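# Unplug the clipped cord from the power strip

## Task

Pull out the plug of the cord that the wire clip on the power strip holds, finish without any other loose object in either gripper, and leave that plug away from the wire clip.

## Robot and tools

Robot: two arms, left_arm and right_arm, each with a two-finger gripper and a wrist camera. Base positions in the scene frame: left_arm (-0.030, +0.371, 0) m, quat_wxyz (+1.000, 0, 0, +0.010); right_arm (-0.015, -0.329, 0) m, quat_wxyz (+1.000, 0, 0, +0.029). A camera stand sits behind the arms.

Frames: the scene frame has its origin at table-top height, halfway between the nominal bases. +z is up, +x points out over the table, and left_arm is on the +y side. Arm names do not match image left and right. Hand positions, orientations, velocities and targets are each reported in that arm's own base frame. Fixed cameras and the table use the scene frame. Offsets are taken along the current Hand target's own axes. The fingers point along the gripper's +z and open and close along its y. end_effector_position is the spot between the pads, roughly 1 cm short of the fingertips.

Row format (all motion tools): 14 numbers, each in [-1, 1], always for both arms. First left_arm: dx, dy, dz, rx, ry, rz, opening. Then the same seven for right_arm. The first six numbers of each arm are an offset, not a pose. They count from that arm's Hand target as it was when the action or move began, along the Hand target's axes. 1.0 equals 0.6 m of travel or 180 degrees of turn. rx, ry, rz form a single rotation vector. Opening is absolute: +1 is fully open (0.094 m) and -1 is closed. Sending six zeros re-commands the present Hand target. To leave a gripper unchanged, repeat its current opening, because 0 is itself a half-open command.

execute_actions: actions is a list of actions. Each action is a list of up to 15 rows, one row per 1/30 s step, and a short list repeats its last row. Every row in an action counts from that action's starting pose. Each new action or call starts from the Hand target, so repeating an offset moves the arm further. cameras is a list of names, ["all"], or []. Images come back only when asked for or when actions is empty. An empty call also reports the scene number and task.

move: target is one 14-number row or a list of up to 15 rows. Every row in the list counts from the same starting Hand targets. The gripper travels in a straight line and takes the shorter rotation. The move lasts at least 0.5 s and at most 10 s, and it does not avoid obstacles or the other arm. Options:
- speed: m/s, 0.002 to 2.9, default 0.25; turning is limited to twice that in rad/s. Give one value, or one per target.
- blend: metres of corner rounding per target; 0 stops at each target.
- opening_speed: rate on the -1..1 scale per second, minimum 0.2. Use it for gentle closing.
- grip_force: newtons per pad, 10 to 50. It persists once set, the default is full force, and lower values close slowly.
- blocking=false returns after about 0.5 s while the move keeps running.
The first target's opening is sent immediately. Openings for later targets are applied on arrival, once everything is at rest. The result adds a move: line, such as done, off_target, moving, held or fault, and it may list limits such as paced (pose clipped) or held (steps withheld). Done means the arm rests within 10 mm and 2 degrees of its target. It says nothing about contact. Do not route a path close to an arm's own base, because its shoulder posture can flip.

wait: seconds 0 to 10, holding the last commands. A running move keeps going. stop: brakes a running move, and fast moves need more room to stop. zoom_image: camera is one of cam_high, cam_left_wrist or cam_right_wrist, with region [x0, y0, x1, y1] in pixels of that camera's newest image, at most 504 by 504. finished_scene: scene is the current scene number. It ends the scene irreversibly, so call nothing after it in that reply. The goal has to hold without the robot.

Cameras: cam_high, cam_low, cam_left_wrist and cam_right_wrist, each 672x504.

Results: end_effector_position (m) and end_effector_quat_wxyz, in the arm's base frame. Hand target is the last commanded pose after clipping, and it is the base for the next offsets. Tool commands gives the current opening commands. Joint positions ends with the measured opening in metres. grip_measured is on the command scale and reads up to about 2.5 mm wide when empty. Under a firm grip it reads up to about 3 mm narrower than the part. grip_effort_nm is the gripper motor effort; negative means closing, and it has an offset and does not return to zero. Joint velocities may show "within noise". Joint torques include gravity and have offsets; entries 1 to 3 wrap at ±28 N m. Joint order and ranges in rad: waist -2.618..3.054, shoulder 0..3.142, elbow 0..3.142 (straight at 2.901), wrist pitch ±1.571, wrist yaw ±1.571, wrist roll ±2.094.

Controller behaviour: at each step the commanded orientation is clipped to within 40 degrees of the measured one. Grippers often settle a few cm short of the target because of friction and weight, and that alone does not mean contact. Re-send the target or the remaining distance if needed. An arm blocked by an obstacle keeps pushing until it is commanded back past its gripper. With the wrist near the waist axis, a small motion can swing the whole arm. Each pad squeezes with roughly 50 to 64 N. To release, command an opening well above grip_measured. Motor heat builds from holding loads, stretched poses or pushing into unreachable targets. MOTOR HOT appears at 75 °C. At 90 °C an OVER-TEMPERATURE FAULT folds that arm and disables it, and at 100 °C the arm collapses.

Avoid: objects falling or being left off the table, drops, releasing moving parts, slams, hard hits on fixed or heavy things, and very hard pushes. Also avoid any contact or pressing between the two arms, including one gripper closing on the other's fingers, strain on a camera cable, and arm stops. The clearance check does not protect the grippers or wrist cameras from each other. Loose objects can occasionally be nudged by outside pushes.

Each tool is called after ">>>" as name(argument=value, ...) on one line, values as JSON.

## Session

>>> execute_actions(actions=[])

Scene clock: 0.00 s.
left_arm: end_effector_position=(+0.2980, -0.0482, +0.1620) grip_measured=+1.000 grip_effort_nm=n/a end_effector_quat_wxyz=(+0.379, -0.073, +0.922, -0.037) | right_arm: end_effector_position=(+0.3531, +0.2213, +0.1945) grip_measured=+1.000 grip_effort_nm=n/a end_effector_quat_wxyz=(+0.517, +0.041, +0.825, +0.223)
Joint positions: left_arm=[-0.267 0.994 0.757 -0.567 -0.173 -0.355 0.094] | right_arm=[0.689 1.313 0.723 0.196 0.308 0.582 0.094]
Joint velocities: within noise
Joint torques (N m): no reading
Heat: left arm: 29 °C; right arm: 30 °C.
Hand target: left_arm +0.3026, -0.0485, +0.1742; +0.397, -0.075, +0.914, -0.041 | right_arm +0.3549, +0.2220, +0.2062; +0.527, +0.043, +0.817, +0.229
Tool commands: left_gripper/opening=+1.0 right_gripper/opening=+1.0

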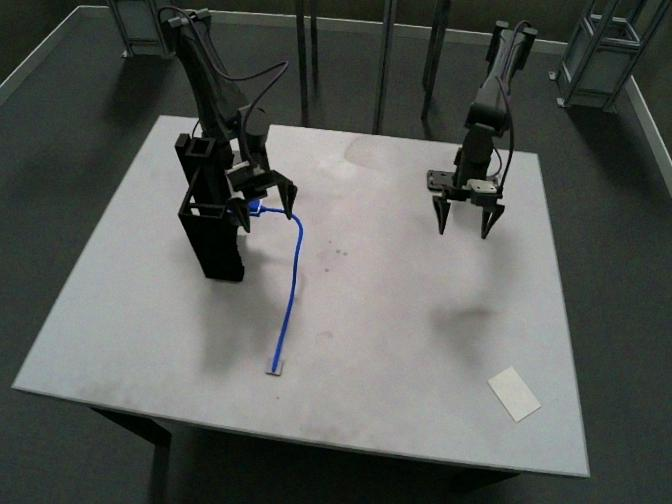

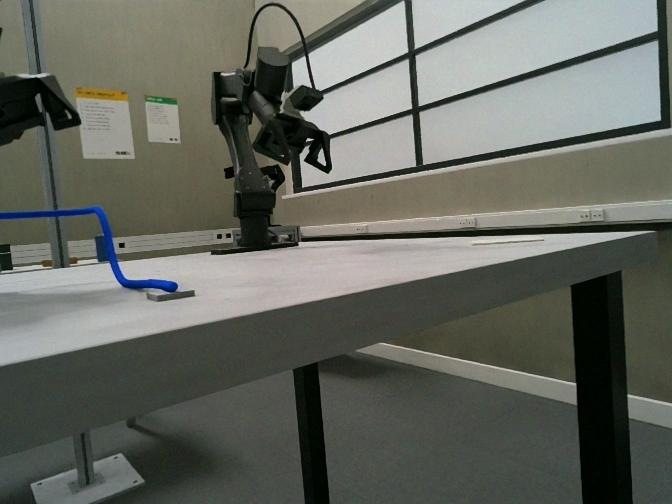

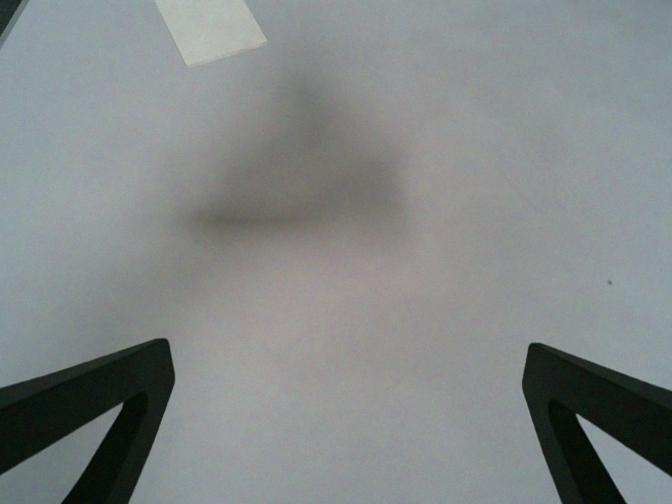

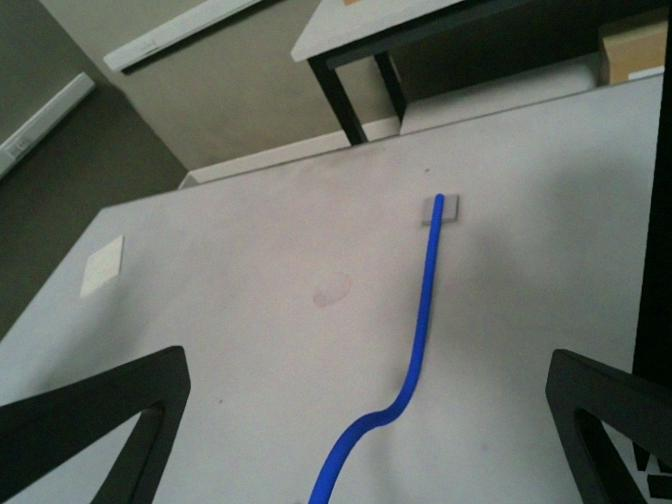

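>>> zoom_image(camera="cam_high", region=[140, 110, 340, 300])

>>> zoom_image(camera="cam_low", region=[0, 60, 240, 310])

>>> zoom_image(camera="cam_right_wrist", region=[540, 200, 672, 504])

Scaled by 2.520 from the camera's 672x504 image, which has a finer 960x720 frame.

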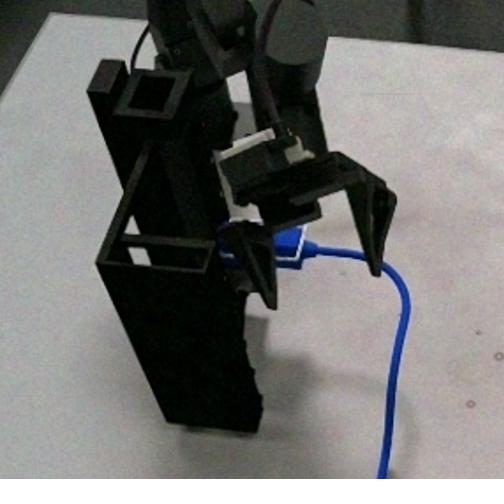

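Scaled by 2.016 from the camera's 672x504 image, which has a finer 960x720 frame.

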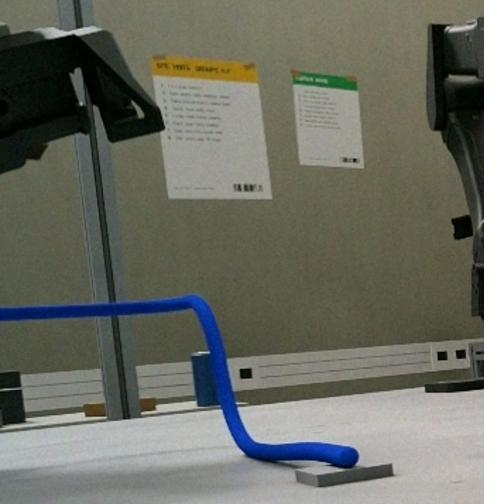

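Scaled by 1.658 from the camera's 672x504 image, which has a finer 960x720 frame.

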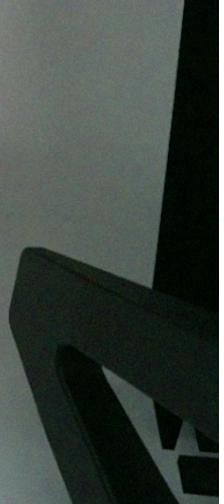

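>>> move(target=[-0.083,-0.219,-0.114,0.317,-0.035,0.281,1,-0.2,0,-0.1,0,0,0,1], cameras=["all"], speed=0.35)

Scene clock: 15.77 s.
left_arm: end_effector_position=(+0.3001, -0.1633, +0.2608) grip_measured=+1.000 grip_effort_nm=-0.02 end_effector_quat_wxyz=(+0.399, +0.488, +0.724, -0.279) | right_arm: end_effector_position=(+0.3558, +0.1662, +0.3004) grip_measured=+1.000 grip_effort_nm=0.00 end_effector_quat_wxyz=(+0.504, +0.046, +0.834, +0.218)
Joint positions: left_arm=[-0.086 1.326 1.237 -0.866 0.871 0.805 0.094] | right_arm=[0.494 1.16 1.077 -0.328 0.131 0.52 0.094]
Joint torques (N m): left_arm=[-0.38 -4.96 10.76 1.2 0.67 0.11] | right_arm=[-0.49 -5.16 10.97 2.15 -0.05 -0.12]
Heat: left arm: 32 °C; right arm: 34 °C.
Hand target: left_arm +0.2998, -0.1685, +0.2743; +0.410, +0.497, +0.709, -0.288 | right_arm +0.3549, +0.1646, +0.3276; +0.528, +0.044, +0.817, +0.229
Off the commanded pose: left_arm 0.014 m, 3 deg | right_arm 0.027 m, 4 deg.
move: off_target (left_arm, right_arm)

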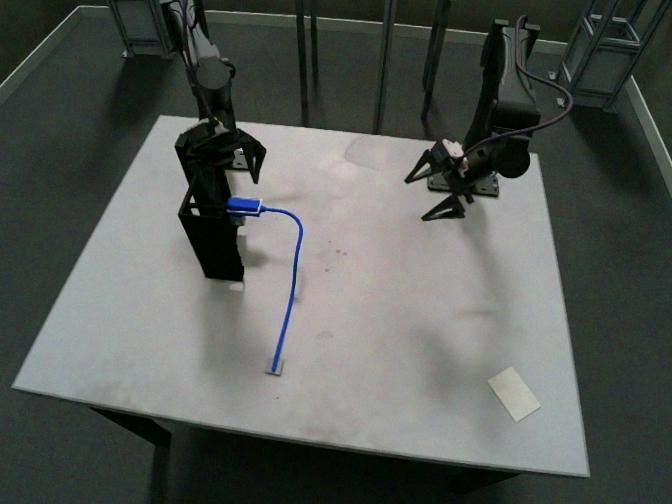

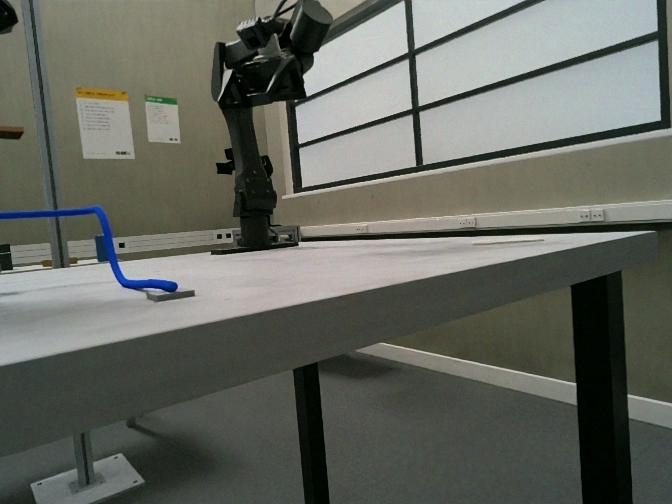

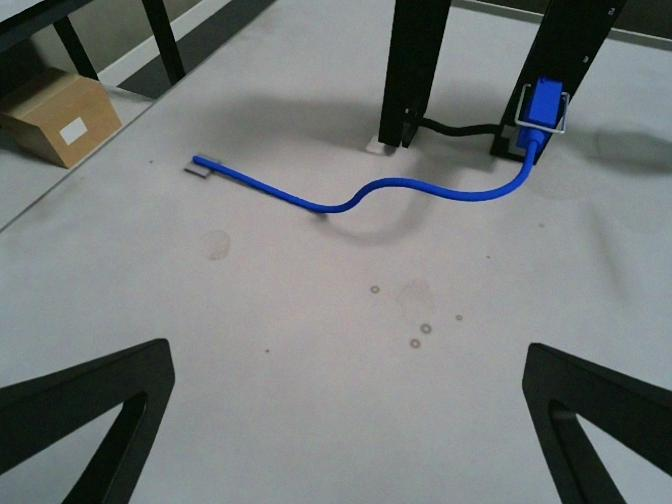

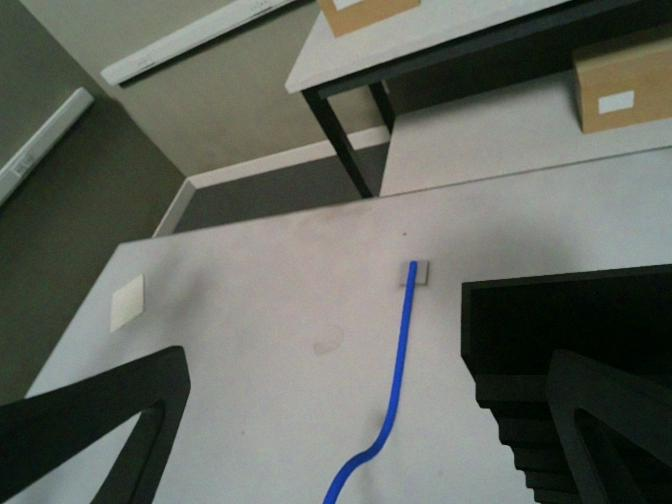

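>>> zoom_image(camera="cam_left_wrist", region=[460, 40, 640, 200])

>>> zoom_image(camera="cam_high", region=[160, 110, 320, 290])

Scaled by 2.800 from the camera's 672x504 image, which has a finer 960x720 frame.

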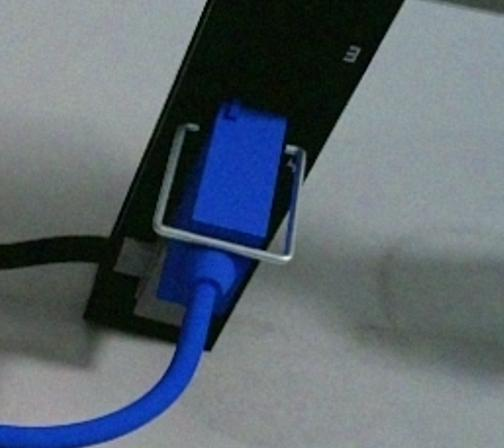

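Scaled by 2.800 from the camera's 672x504 image, which has a finer 960x720 frame.

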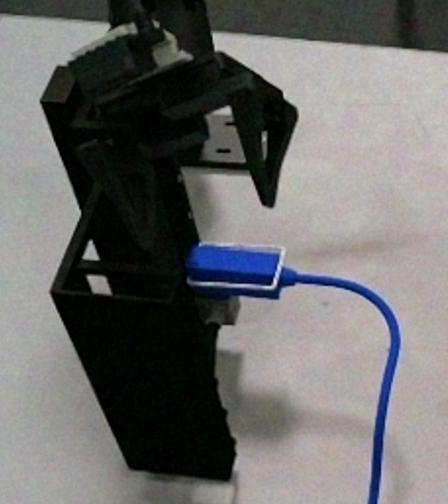

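>>> move(target=[-0.018,-0.058,0.145,0.096,0,0.056,1,-0.05,0,-0.18,0,0,0,1], cameras=["cam_high","cam_left_wrist"])

Scene clock: 26.90 s.
left_arm: end_effector_position=(+0.2917, -0.2495, +0.2250) grip_measured=+1.000 grip_effort_nm=-0.02 end_effector_quat_wxyz=(+0.334, +0.606, +0.633, -0.347) | right_arm: end_effector_position=(+0.2747, +0.1217, +0.3735) grip_measured=+1.000 grip_effort_nm=0.00 end_effector_quat_wxyz=(+0.513, +0.046, +0.828, +0.223)
Joint positions: left_arm=[-0.325 1.582 1.348 -0.866 0.927 0.962 0.094] | right_arm=[0.487 0.914 1.261 -0.733 0.123 0.516 0.094]
Joint torques (N m): left_arm=[-0.39 -7.75 10.54 1.21 0.74 0.07] | right_arm=[-0.59 -1.03 9.54 2.14 -0.07 -0.12]
Heat: left arm: 32 °C; right arm: 37 °C.
Hand target: left_arm +0.2945, -0.2563, +0.2403; +0.354, +0.613, +0.611, -0.354 | right_arm +0.2728, +0.1197, +0.3894; +0.528, +0.043, +0.817, +0.230
Off the commanded pose: left_arm 0.017 m, 4 deg | right_arm 0.016 m, 2 deg.
move: off_target (left_arm, right_arm)
Images, in order (width x height): cam_high 672x504, cam_left_wrist 672x504.

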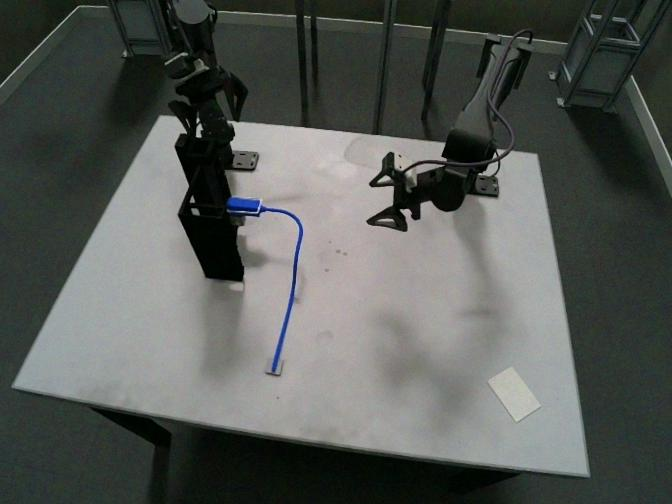

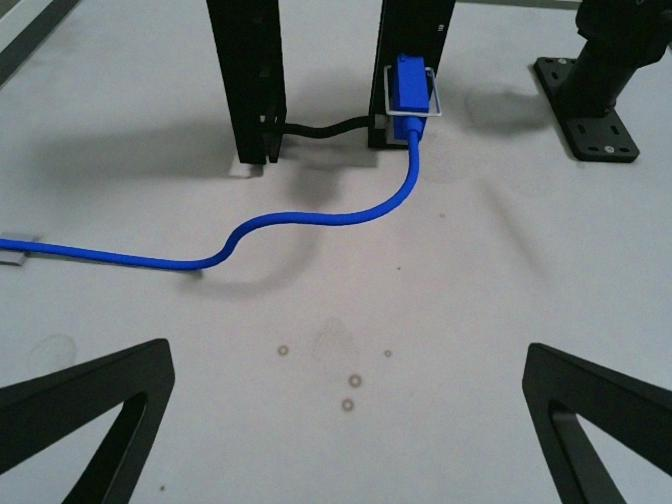

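>>> move(target=[-0.027,-0.128,0.213,0,0,0,1,0,0,0,0,0,0,1], cameras=["cam_high","cam_left_wrist"])

>>> zoom_image(camera="cam_left_wrist", region=[220, 0, 520, 225])

>>> zoom_image(camera="cam_high", region=[160, 110, 400, 290])

Scene clock: 37.37 s.
left_arm: end_effector_position=(+0.2173, -0.3727, +0.1752) grip_measured=+1.000 grip_effort_nm=-0.02 end_effector_quat_wxyz=(+0.329, +0.613, +0.626, -0.353) | right_arm: end_effector_position=(+0.2747, +0.1216, +0.3734) grip_measured=+1.000 grip_effort_nm=0.00 end_effector_quat_wxyz=(+0.513, +0.046, +0.828, +0.223)
Joint positions: left_arm=[-0.786 1.557 1.061 -0.245 0.659 0.464 0.094] | right_arm=[0.487 0.914 1.261 -0.734 0.123 0.516 0.094]
Joint torques (N m): left_arm=[-0.42 -11.11 7.23 1.89 0.19 -0.02] | right_arm=[-0.58 -1.06 9.57 2.14 -0.07 -0.12]
Heat: left arm: 32 °C; right arm: 36 °C.
Hand target: left_arm +0.2176, -0.3751, +0.1907; +0.354, +0.613, +0.611, -0.354 | right_arm +0.2728, +0.1197, +0.3895; +0.528, +0.043, +0.817, +0.230
Off the commanded pose: left_arm 0.016 m, 3 deg | right_arm 0.016 m, 2 deg.
move: off_target (left_arm, right_arm)
Images, in order (width x height): cam_high 672x504, cam_left_wrist 672x504.

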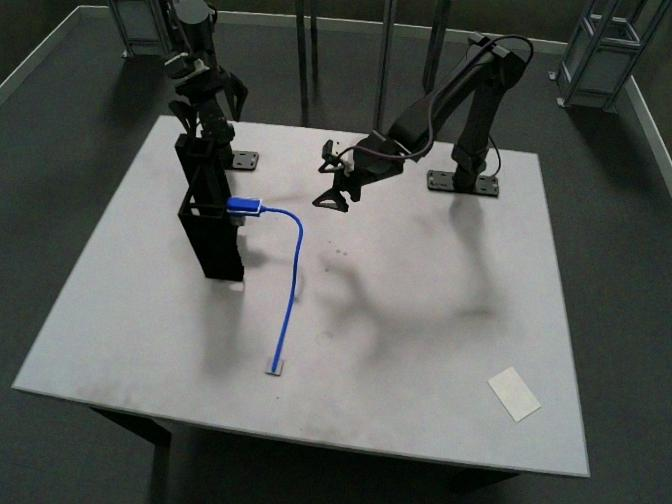

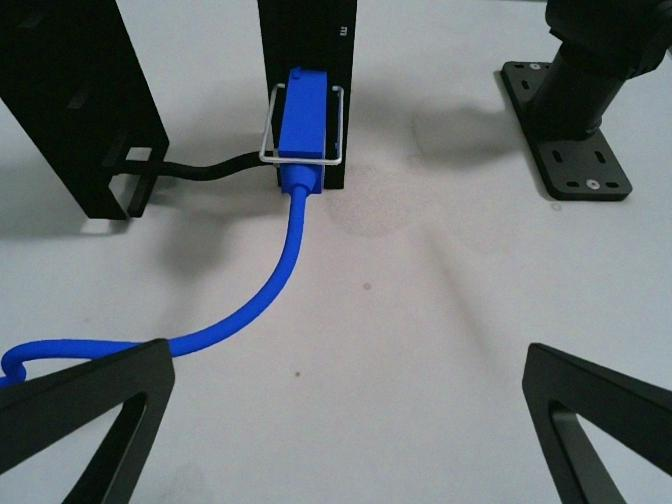

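Scaled by 1.680 from the camera's 672x504 image, which has a finer 960x720 frame.

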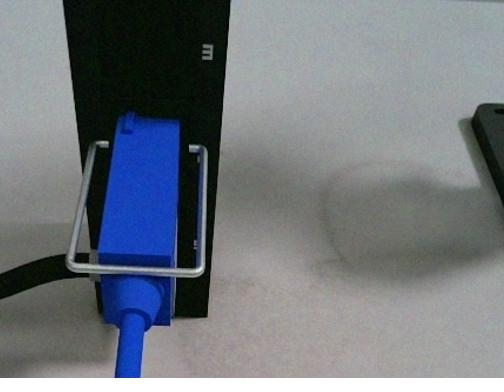

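Scaled by 2.100 from the camera's 672x504 image, which has a finer 960x720 frame.

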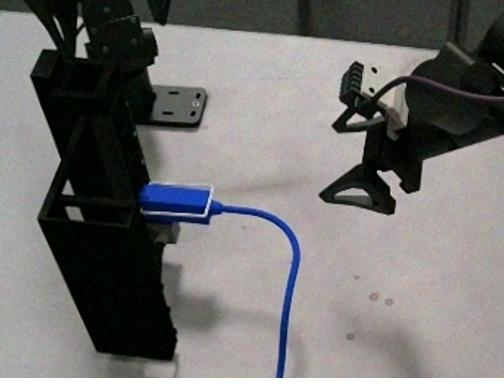

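>>> move(target=[0.061,0.029,0.16,0,-0.1,0,-0.3,0,0,0,0,0,0,1], cameras=["cam_high","cam_left_wrist"])

>>> zoom_image(camera="cam_high", region=[200, 150, 330, 250])

>>> zoom_image(camera="cam_left_wrist", region=[180, 100, 500, 400])

Scene clock: 52.33 s.
left_arm: end_effector_position=(+0.2370, -0.4329, +0.0977) grip_measured=-0.299 grip_effort_nm=-0.10 end_effector_quat_wxyz=(+0.421, +0.547, +0.576, -0.438) | right_arm: end_effector_position=(+0.2747, +0.1216, +0.3734) grip_measured=+1.000 grip_effort_nm=0.00 end_effector_quat_wxyz=(+0.513, +0.046, +0.828, +0.223)
Joint positions: left_arm=[-0.835 1.967 0.855 0.763 0.698 0.185 0.033] | right_arm=[0.487 0.914 1.261 -0.734 0.123 0.516 0.094]
Joint torques (N m): left_arm=[-0.91 -10.18 6.31 2.49 0.21 0] | right_arm=[-0.58 -1.06 9.54 2.14 -0.06 -0.11]
Heat: left arm: 33 °C; right arm: 35 °C.
Hand target: left_arm +0.2350, -0.4401, +0.1112; +0.446, +0.550, +0.549, -0.446 | right_arm +0.2728, +0.1197, +0.3895; +0.528, +0.043, +0.817, +0.230
Off the commanded pose: left_arm 0.015 m, 4 deg | right_arm 0.016 m, 2 deg.
move: off_target (left_arm, right_arm)
Images, in order (width x height): cam_high 672x504, cam_left_wrist 672x504.

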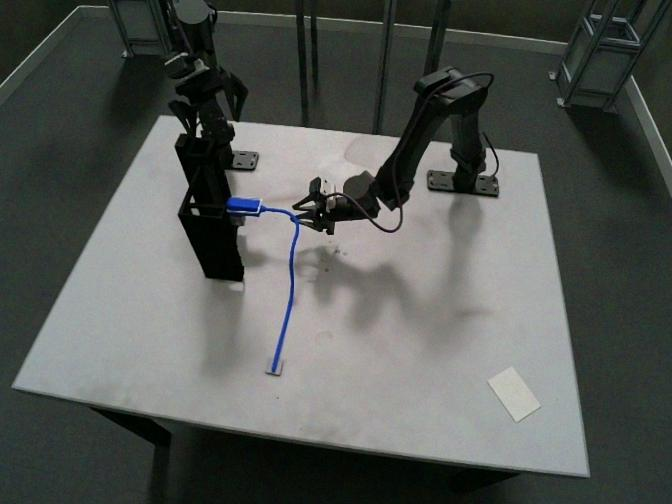

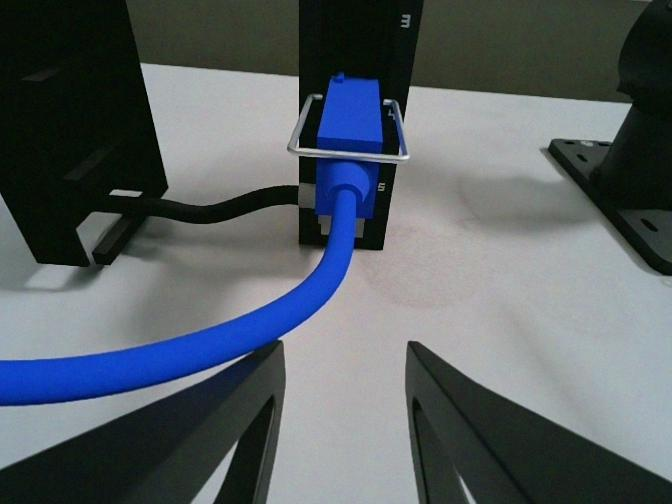

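Scaled by 3.877 from the camera's 672x504 image, which has a finer 960x720 frame.

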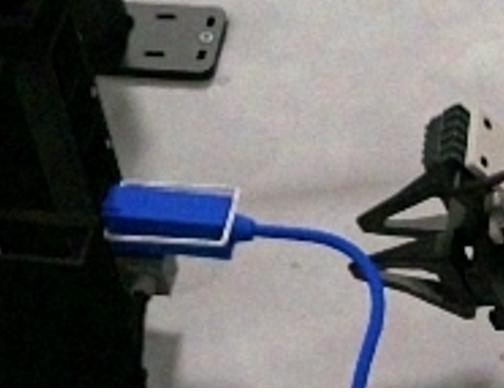

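Scaled by 1.575 from the camera's 672x504 image, which has a finer 960x720 frame.

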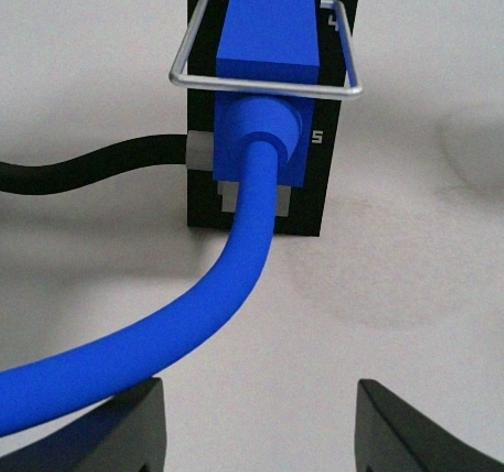

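>>> move(target=[0.004,-0.042,0.06,-0.125,0,-0.0266,-1,0,0,0,0,0,0,1], cameras=["cam_high","cam_left_wrist"], speed=0.15)

>>> zoom_image(camera="cam_high", region=[200, 150, 330, 250])

Scene clock: 65.53 s.
left_arm: end_effector_position=(+0.2072, -0.4713, +0.0946) grip_measured=-0.990 grip_effort_nm=-0.53 end_effector_quat_wxyz=(+0.511, +0.439, +0.653, -0.344) | right_arm: end_effector_position=(+0.2747, +0.1216, +0.3734) grip_measured=+1.000 grip_effort_nm=0.00 end_effector_quat_wxyz=(+0.513, +0.046, +0.828, +0.223)
Joint positions: left_arm=[-1.145 1.982 0.788 0.951 0.038 0.009 0] | right_arm=[0.487 0.914 1.261 -0.734 0.123 0.516 0.094]
Joint torques (N m): left_arm=[-0.42 -9.58 6.48 2.33 -0.19 -0.07] | right_arm=[-0.58 -1.07 9.55 2.14 -0.07 -0.12]
Heat: left arm: 36 °C; right arm: 35 °C.
Hand target: left_arm +0.2097, -0.4748, +0.1014; +0.525, +0.429, +0.647, -0.348 | right_arm +0.2728, +0.1197, +0.3895; +0.528, +0.043, +0.817, +0.230
Off the commanded pose: left_arm 0.008 m, 2 deg | right_arm 0.016 m, 2 deg.
move: off_target (right_arm)
Images, in order (width x height): cam_high 672x504, cam_left_wrist 672x504.

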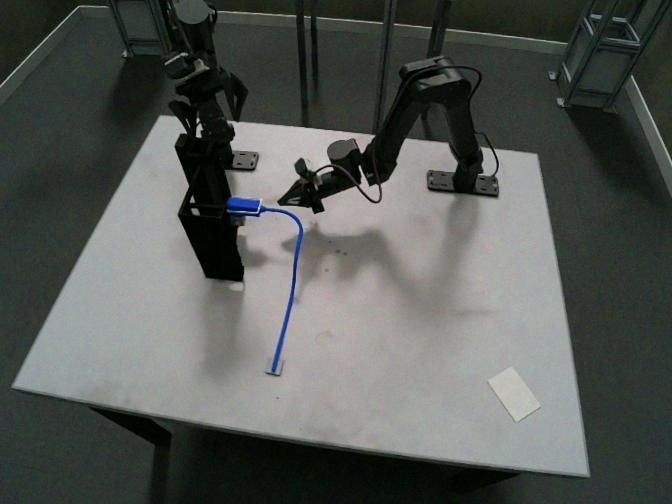

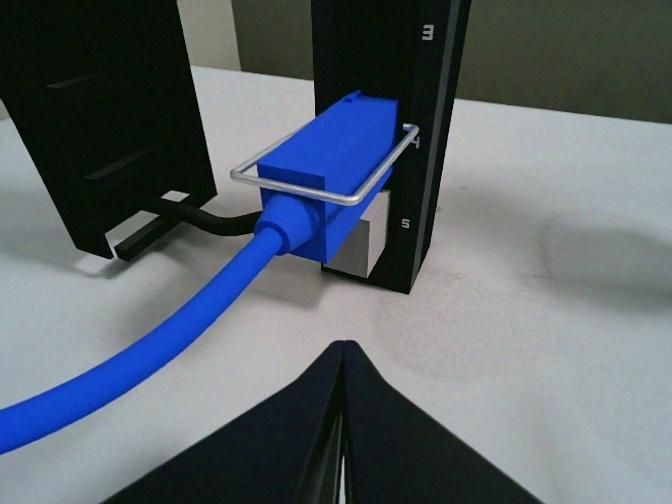

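Scaled by 3.877 from the camera's 672x504 image, which has a finer 960x720 frame.

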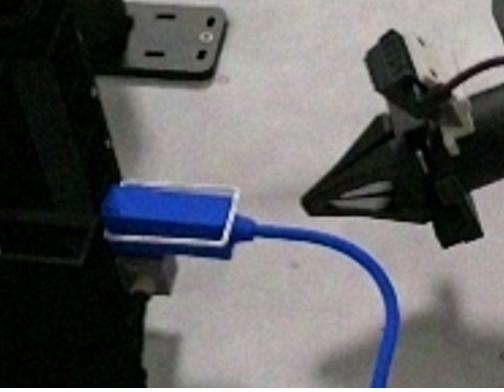

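>>> move(target=[-0.027,-0.0145,0.0795,0,0,0,-1,0,0,0,0,0,0,1], cameras=["cam_high","cam_left_wrist"], speed=0.08)

>>> zoom_image(camera="cam_high", region=[200, 150, 330, 250])

Scene clock: 74.70 s.
left_arm: end_effector_position=(+0.2196, -0.5174, +0.1024) grip_measured=-0.990 grip_effort_nm=-0.53 end_effector_quat_wxyz=(+0.518, +0.435, +0.649, -0.347) | right_arm: end_effector_position=(+0.2747, +0.1216, +0.3734) grip_measured=+1.000 grip_effort_nm=0.00 end_effector_quat_wxyz=(+0.513, +0.046, +0.828, +0.223)
Joint positions: left_arm=[-1.167 2.091 1 0.867 0.014 0.004 0] | right_arm=[0.487 0.914 1.261 -0.734 0.123 0.516 0.094]
Joint torques (N m): left_arm=[-0.72 -11.04 8.92 2.02 -0.2 -0.08] | right_arm=[-0.58 -1.06 9.54 2.14 -0.06 -0.12]
Heat: left arm: 37 °C; right arm: 35 °C.
Hand target: left_arm +0.2212, -0.5243, +0.1074; +0.525, +0.429, +0.647, -0.348 | right_arm +0.2728, +0.1197, +0.3895; +0.528, +0.043, +0.817, +0.230
Off the commanded pose: left_arm 0.009 m, 1 deg | right_arm 0.016 m, 2 deg.
move: off_target (right_arm)
Images, in order (width x height): cam_high 672x504, cam_left_wrist 672x504.

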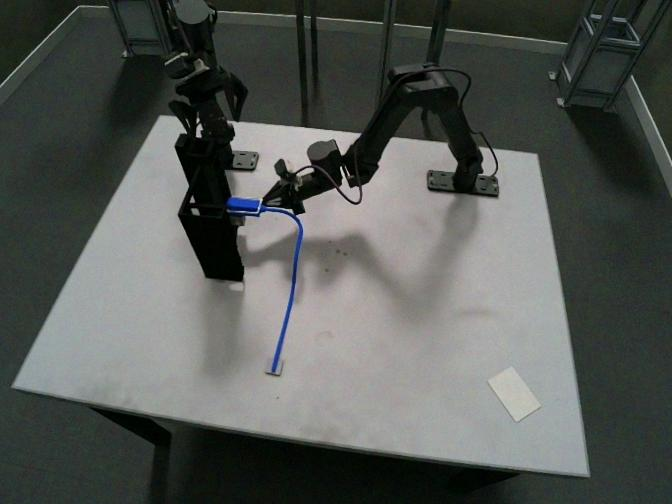

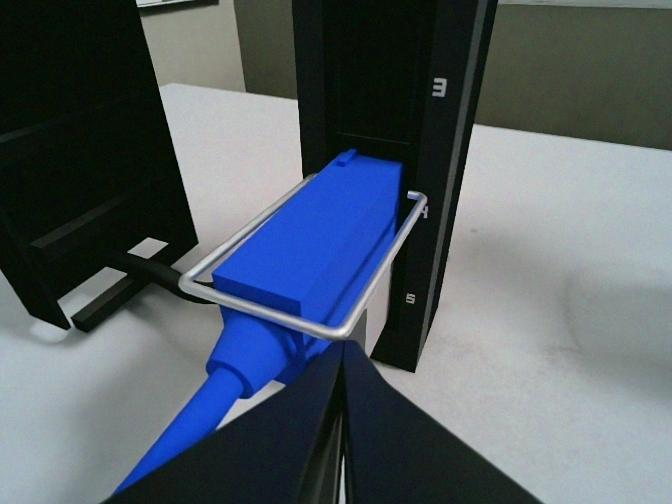

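Scaled by 3.877 from the camera's 672x504 image, which has a finer 960x720 frame.

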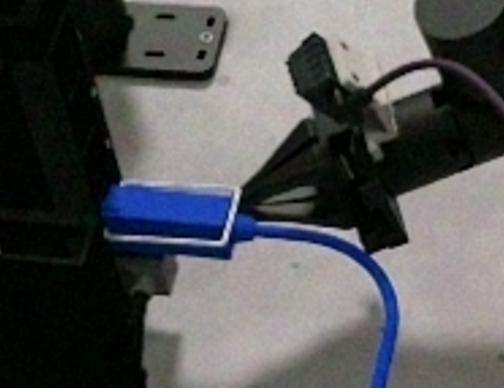

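>>> move(target=[[-0.034,0.002,0.001,0,0,0,-1,0,0,0,0,0,0,1],[-0.0695,-0.002,0.0067,0,0,0,-1,0,0,0,0,0,0,1]], cameras=["cam_high","cam_left_wrist"], speed=0.06, blend=0.005)

>>> zoom_image(camera="cam_high", region=[200, 150, 330, 250])

Scene clock: 80.30 s.
left_arm: end_effector_position=(+0.2234, -0.5258, +0.0982) grip_measured=-0.990 grip_effort_nm=-0.53 end_effector_quat_wxyz=(+0.490, +0.449, +0.672, -0.329) | right_arm: end_effector_position=(+0.2747, +0.1216, +0.3734) grip_measured=+1.000 grip_effort_nm=0.00 end_effector_quat_wxyz=(+0.513, +0.046, +0.828, +0.223)
Joint positions: left_arm=[-1.167 2.085 1.084 0.692 0.012 0.002 0] | right_arm=[0.487 0.914 1.261 -0.734 0.123 0.516 0.094]
Joint torques (N m): left_arm=[-0.96 -18.03 9.94 2.08 -0.22 -0.08] | right_arm=[-0.57 -1.05 9.57 2.14 -0.06 -0.11]
Heat: left arm: 37 °C; right arm: 35 °C.
Hand target: left_arm +0.2249, -0.5363, +0.1473; +0.525, +0.429, +0.647, -0.348 | right_arm +0.2728, +0.1197, +0.3895; +0.528, +0.043, +0.817, +0.230
Off the commanded pose: left_arm 0.050 m, 6 deg | right_arm 0.016 m, 2 deg.
move: off_target (left_arm, right_arm)
Images, in order (width x height): cam_high 672x504, cam_left_wrist 672x504.

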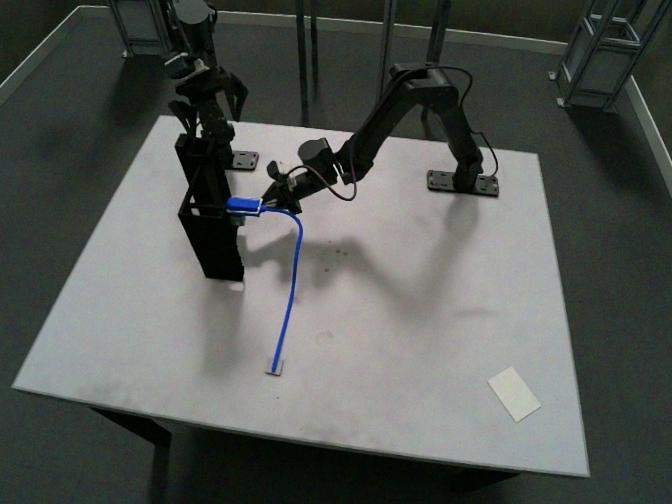

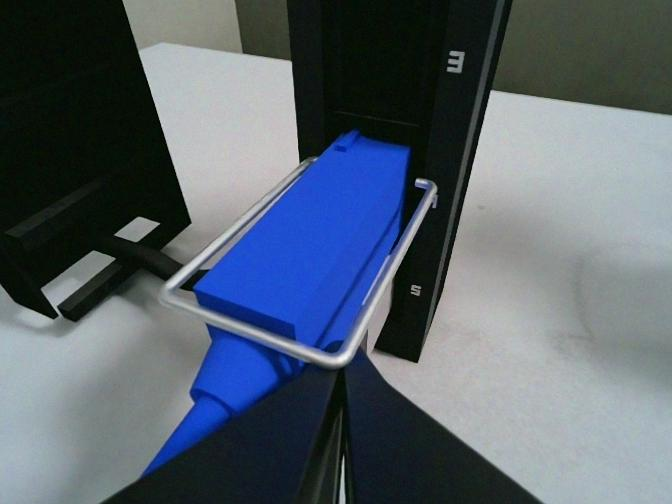

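Scaled by 3.877 from the camera's 672x504 image, which has a finer 960x720 frame.

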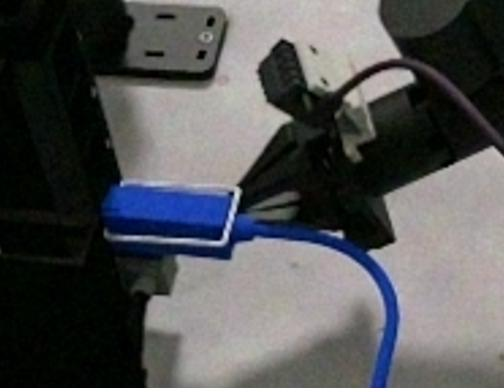

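>>> zoom_image(camera="cam_left_wrist", region=[250, 250, 450, 400])

Scaled by 2.520 from the camera's 672x504 image, which has a finer 960x720 frame.

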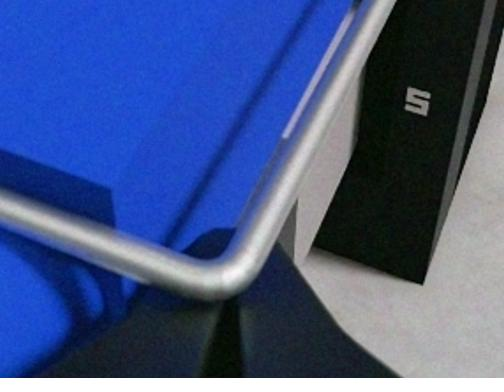

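>>> move(target=[-0.04,-0.005,-0.008,0,0,0,-1,0,0,0,0,0,0,1], cameras=["cam_high","cam_left_wrist"], speed=0.06)

>>> zoom_image(camera="cam_left_wrist", region=[150, 100, 470, 400])

Scene clock: 89.50 s.
left_arm: end_effector_position=(+0.2205, -0.5218, +0.1056) grip_measured=-0.990 grip_effort_nm=-0.53 end_effector_quat_wxyz=(+0.474, +0.455, +0.685, -0.315) | right_arm: end_effector_position=(+0.2747, +0.1216, +0.3734) grip_measured=+1.000 grip_effort_nm=0.00 end_effector_quat_wxyz=(+0.513, +0.046, +0.828, +0.223)
Joint positions: left_arm=[-1.173 2.033 1.101 0.571 0 -0.001 0] | right_arm=[0.487 0.914 1.261 -0.734 0.123 0.516 0.094]
Joint torques (N m): left_arm=[-1.06 -18.76 10.99 2.35 -0.15 -0.07] | right_arm=[-0.58 -1.05 9.54 2.14 -0.07 -0.12]
Heat: left arm: 38 °C; right arm: 35 °C.
Hand target: left_arm +0.2223, -0.5377, +0.1720; +0.525, +0.429, +0.647, -0.348 | right_arm +0.2728, +0.1197, +0.3895; +0.528, +0.043, +0.817, +0.230
Off the commanded pose: left_arm 0.068 m, 9 deg | right_arm 0.016 m, 2 deg.
move: off_target (left_arm, right_arm)
Images, in order (width x height): cam_high 672x504, cam_left_wrist 672x504.

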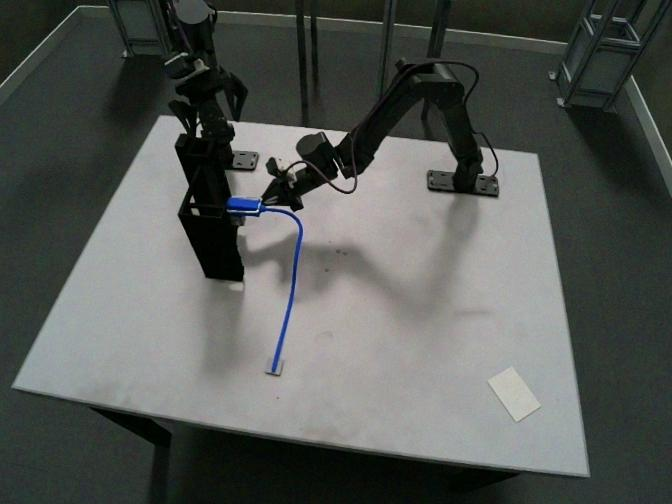

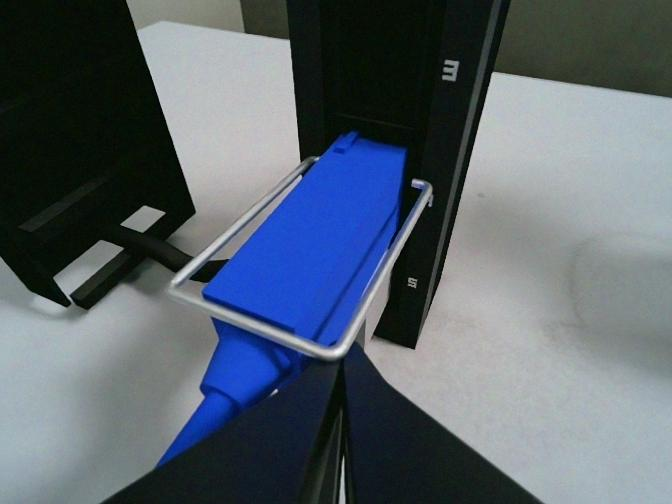

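Scaled by 1.575 from the camera's 672x504 image, which has a finer 960x720 frame.

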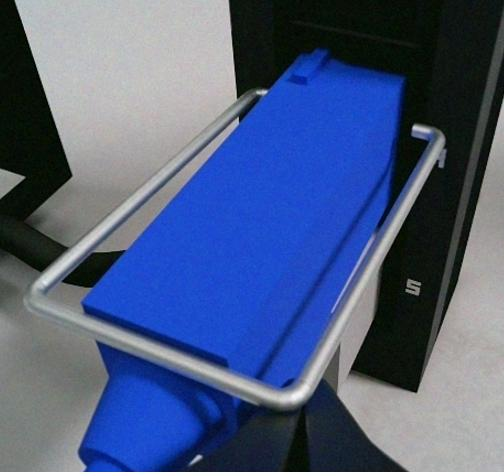

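>>> move(target=[-0.038,-0.005,0.0175,0,0,0,-1,0,0,0,0,0,0,1], cameras=["cam_high","cam_left_wrist"], speed=0.06)

>>> zoom_image(camera="cam_left_wrist", region=[150, 100, 470, 400])

>>> zoom_image(camera="cam_high", region=[200, 150, 330, 250])

Scene clock: 93.40 s.
left_arm: end_effector_position=(+0.2201, -0.5242, +0.1038) grip_measured=-0.990 grip_effort_nm=-0.54 end_effector_quat_wxyz=(+0.449, +0.465, +0.703, -0.296) | right_arm: end_effector_position=(+0.2747, +0.1216, +0.3734) grip_measured=+1.000 grip_effort_nm=0.00 end_effector_quat_wxyz=(+0.513, +0.046, +0.828, +0.223)
Joint positions: left_arm=[-1.178 2.025 1.165 0.426 -0.01 -0.004 0] | right_arm=[0.487 0.914 1.261 -0.734 0.123 0.516 0.094]
Joint torques (N m): left_arm=[-1.18 -19.36 12.96 2.83 -0.12 -0.06] | right_arm=[-0.57 -1.05 9.57 2.14 -0.06 -0.11]
Heat: left arm: 39 °C; right arm: 35 °C.
Hand target: left_arm +0.2254, -0.5526, +0.1921; +0.525, +0.429, +0.647, -0.348 | right_arm +0.2728, +0.1197, +0.3895; +0.528, +0.043, +0.817, +0.230
Off the commanded pose: left_arm 0.093 m, 13 deg | right_arm 0.016 m, 2 deg.
move: off_target (left_arm, right_arm)
Images, in order (width x height): cam_high 672x504, cam_left_wrist 672x504.

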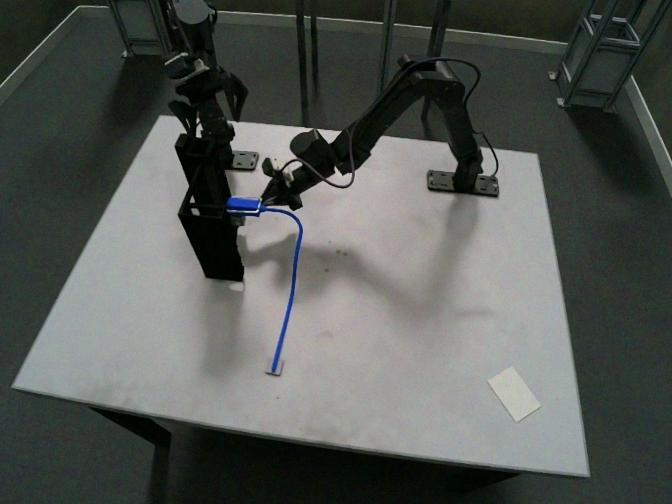

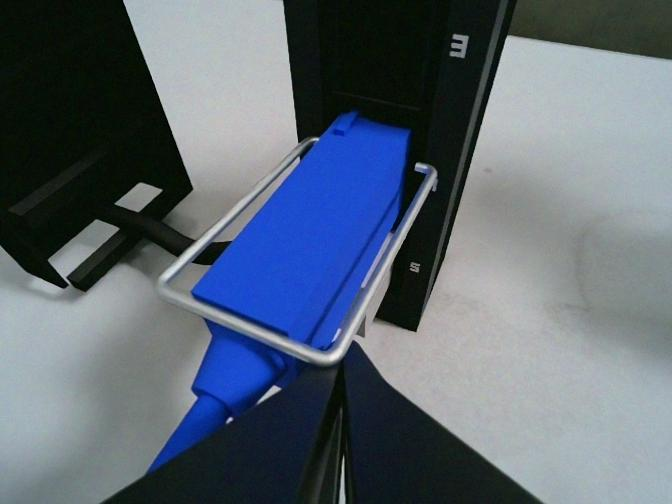

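Scaled by 1.575 from the camera's 672x504 image, which has a finer 960x720 frame.

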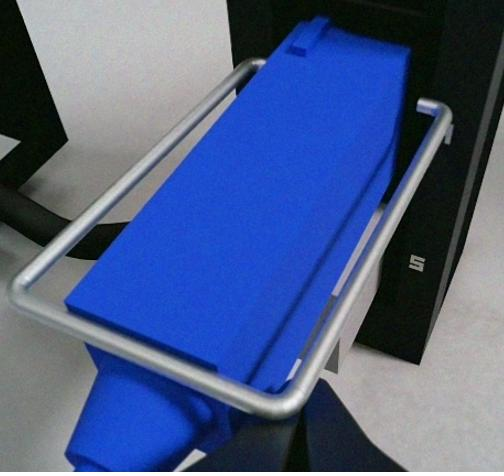

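Scaled by 3.877 from the camera's 672x504 image, which has a finer 960x720 frame.

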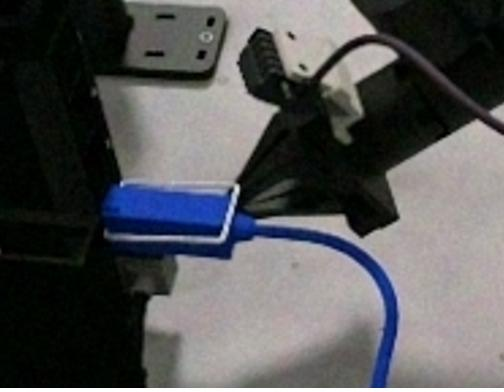

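>>> move(target=[[0.168,0.021,-0.094,0,0,0,-1,0,0,0,0,0,0,1],[0.173,0.028,-0.0945,0.0706,-0.067,0.015,-1,0,0,0,0,0,0,1]], cameras=["cam_high","cam_left_wrist"], speed=0.12, blend=0.01)

>>> zoom_image(camera="cam_left_wrist", region=[200, 100, 480, 380])

Scene clock: 111.63 s.
left_arm: end_effector_position=(+0.2073, -0.4730, +0.0934) grip_measured=-0.990 grip_effort_nm=-0.54 end_effector_quat_wxyz=(+0.534, +0.464, +0.551, -0.442) | right_arm: end_effector_position=(+0.2747, +0.1216, +0.3734) grip_measured=+1.000 grip_effort_nm=0.00 end_effector_quat_wxyz=(+0.513, +0.046, +0.828, +0.223)
Joint positions: left_arm=[-1.039 2.185 0.787 1.357 0.352 0.023 0] | right_arm=[0.487 0.914 1.261 -0.734 0.123 0.516 0.094]
Joint torques (N m): left_arm=[0.7 -10.18 6.23 2.27 0.07 0] | right_arm=[-0.57 -1.06 9.52 2.15 -0.07 -0.11]
Heat: left arm: 43 °C; right arm: 36 °C.
Hand target: left_arm +0.2109, -0.4753, +0.1020; +0.548, +0.461, +0.536, -0.448 | right_arm +0.2728, +0.1197, +0.3895; +0.528, +0.043, +0.817, +0.230
Off the commanded pose: left_arm 0.010 m, 2 deg | right_arm 0.016 m, 2 deg.
move: off_target (right_arm)
Images, in order (width x height): cam_high 672x504, cam_left_wrist 672x504.

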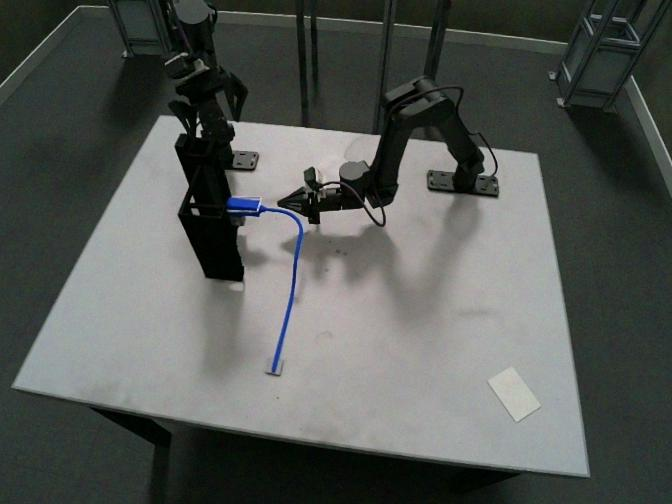

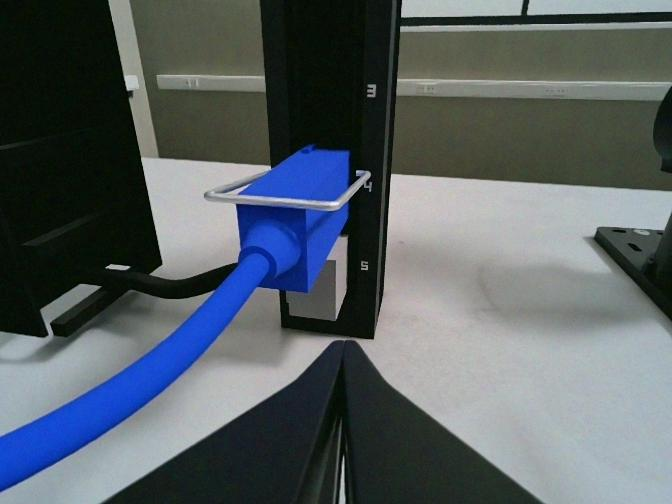

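Scaled by 1.800 from the camera's 672x504 image, which has a finer 960x720 frame.

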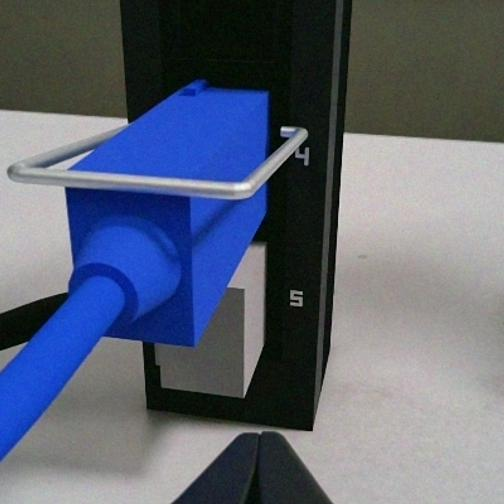

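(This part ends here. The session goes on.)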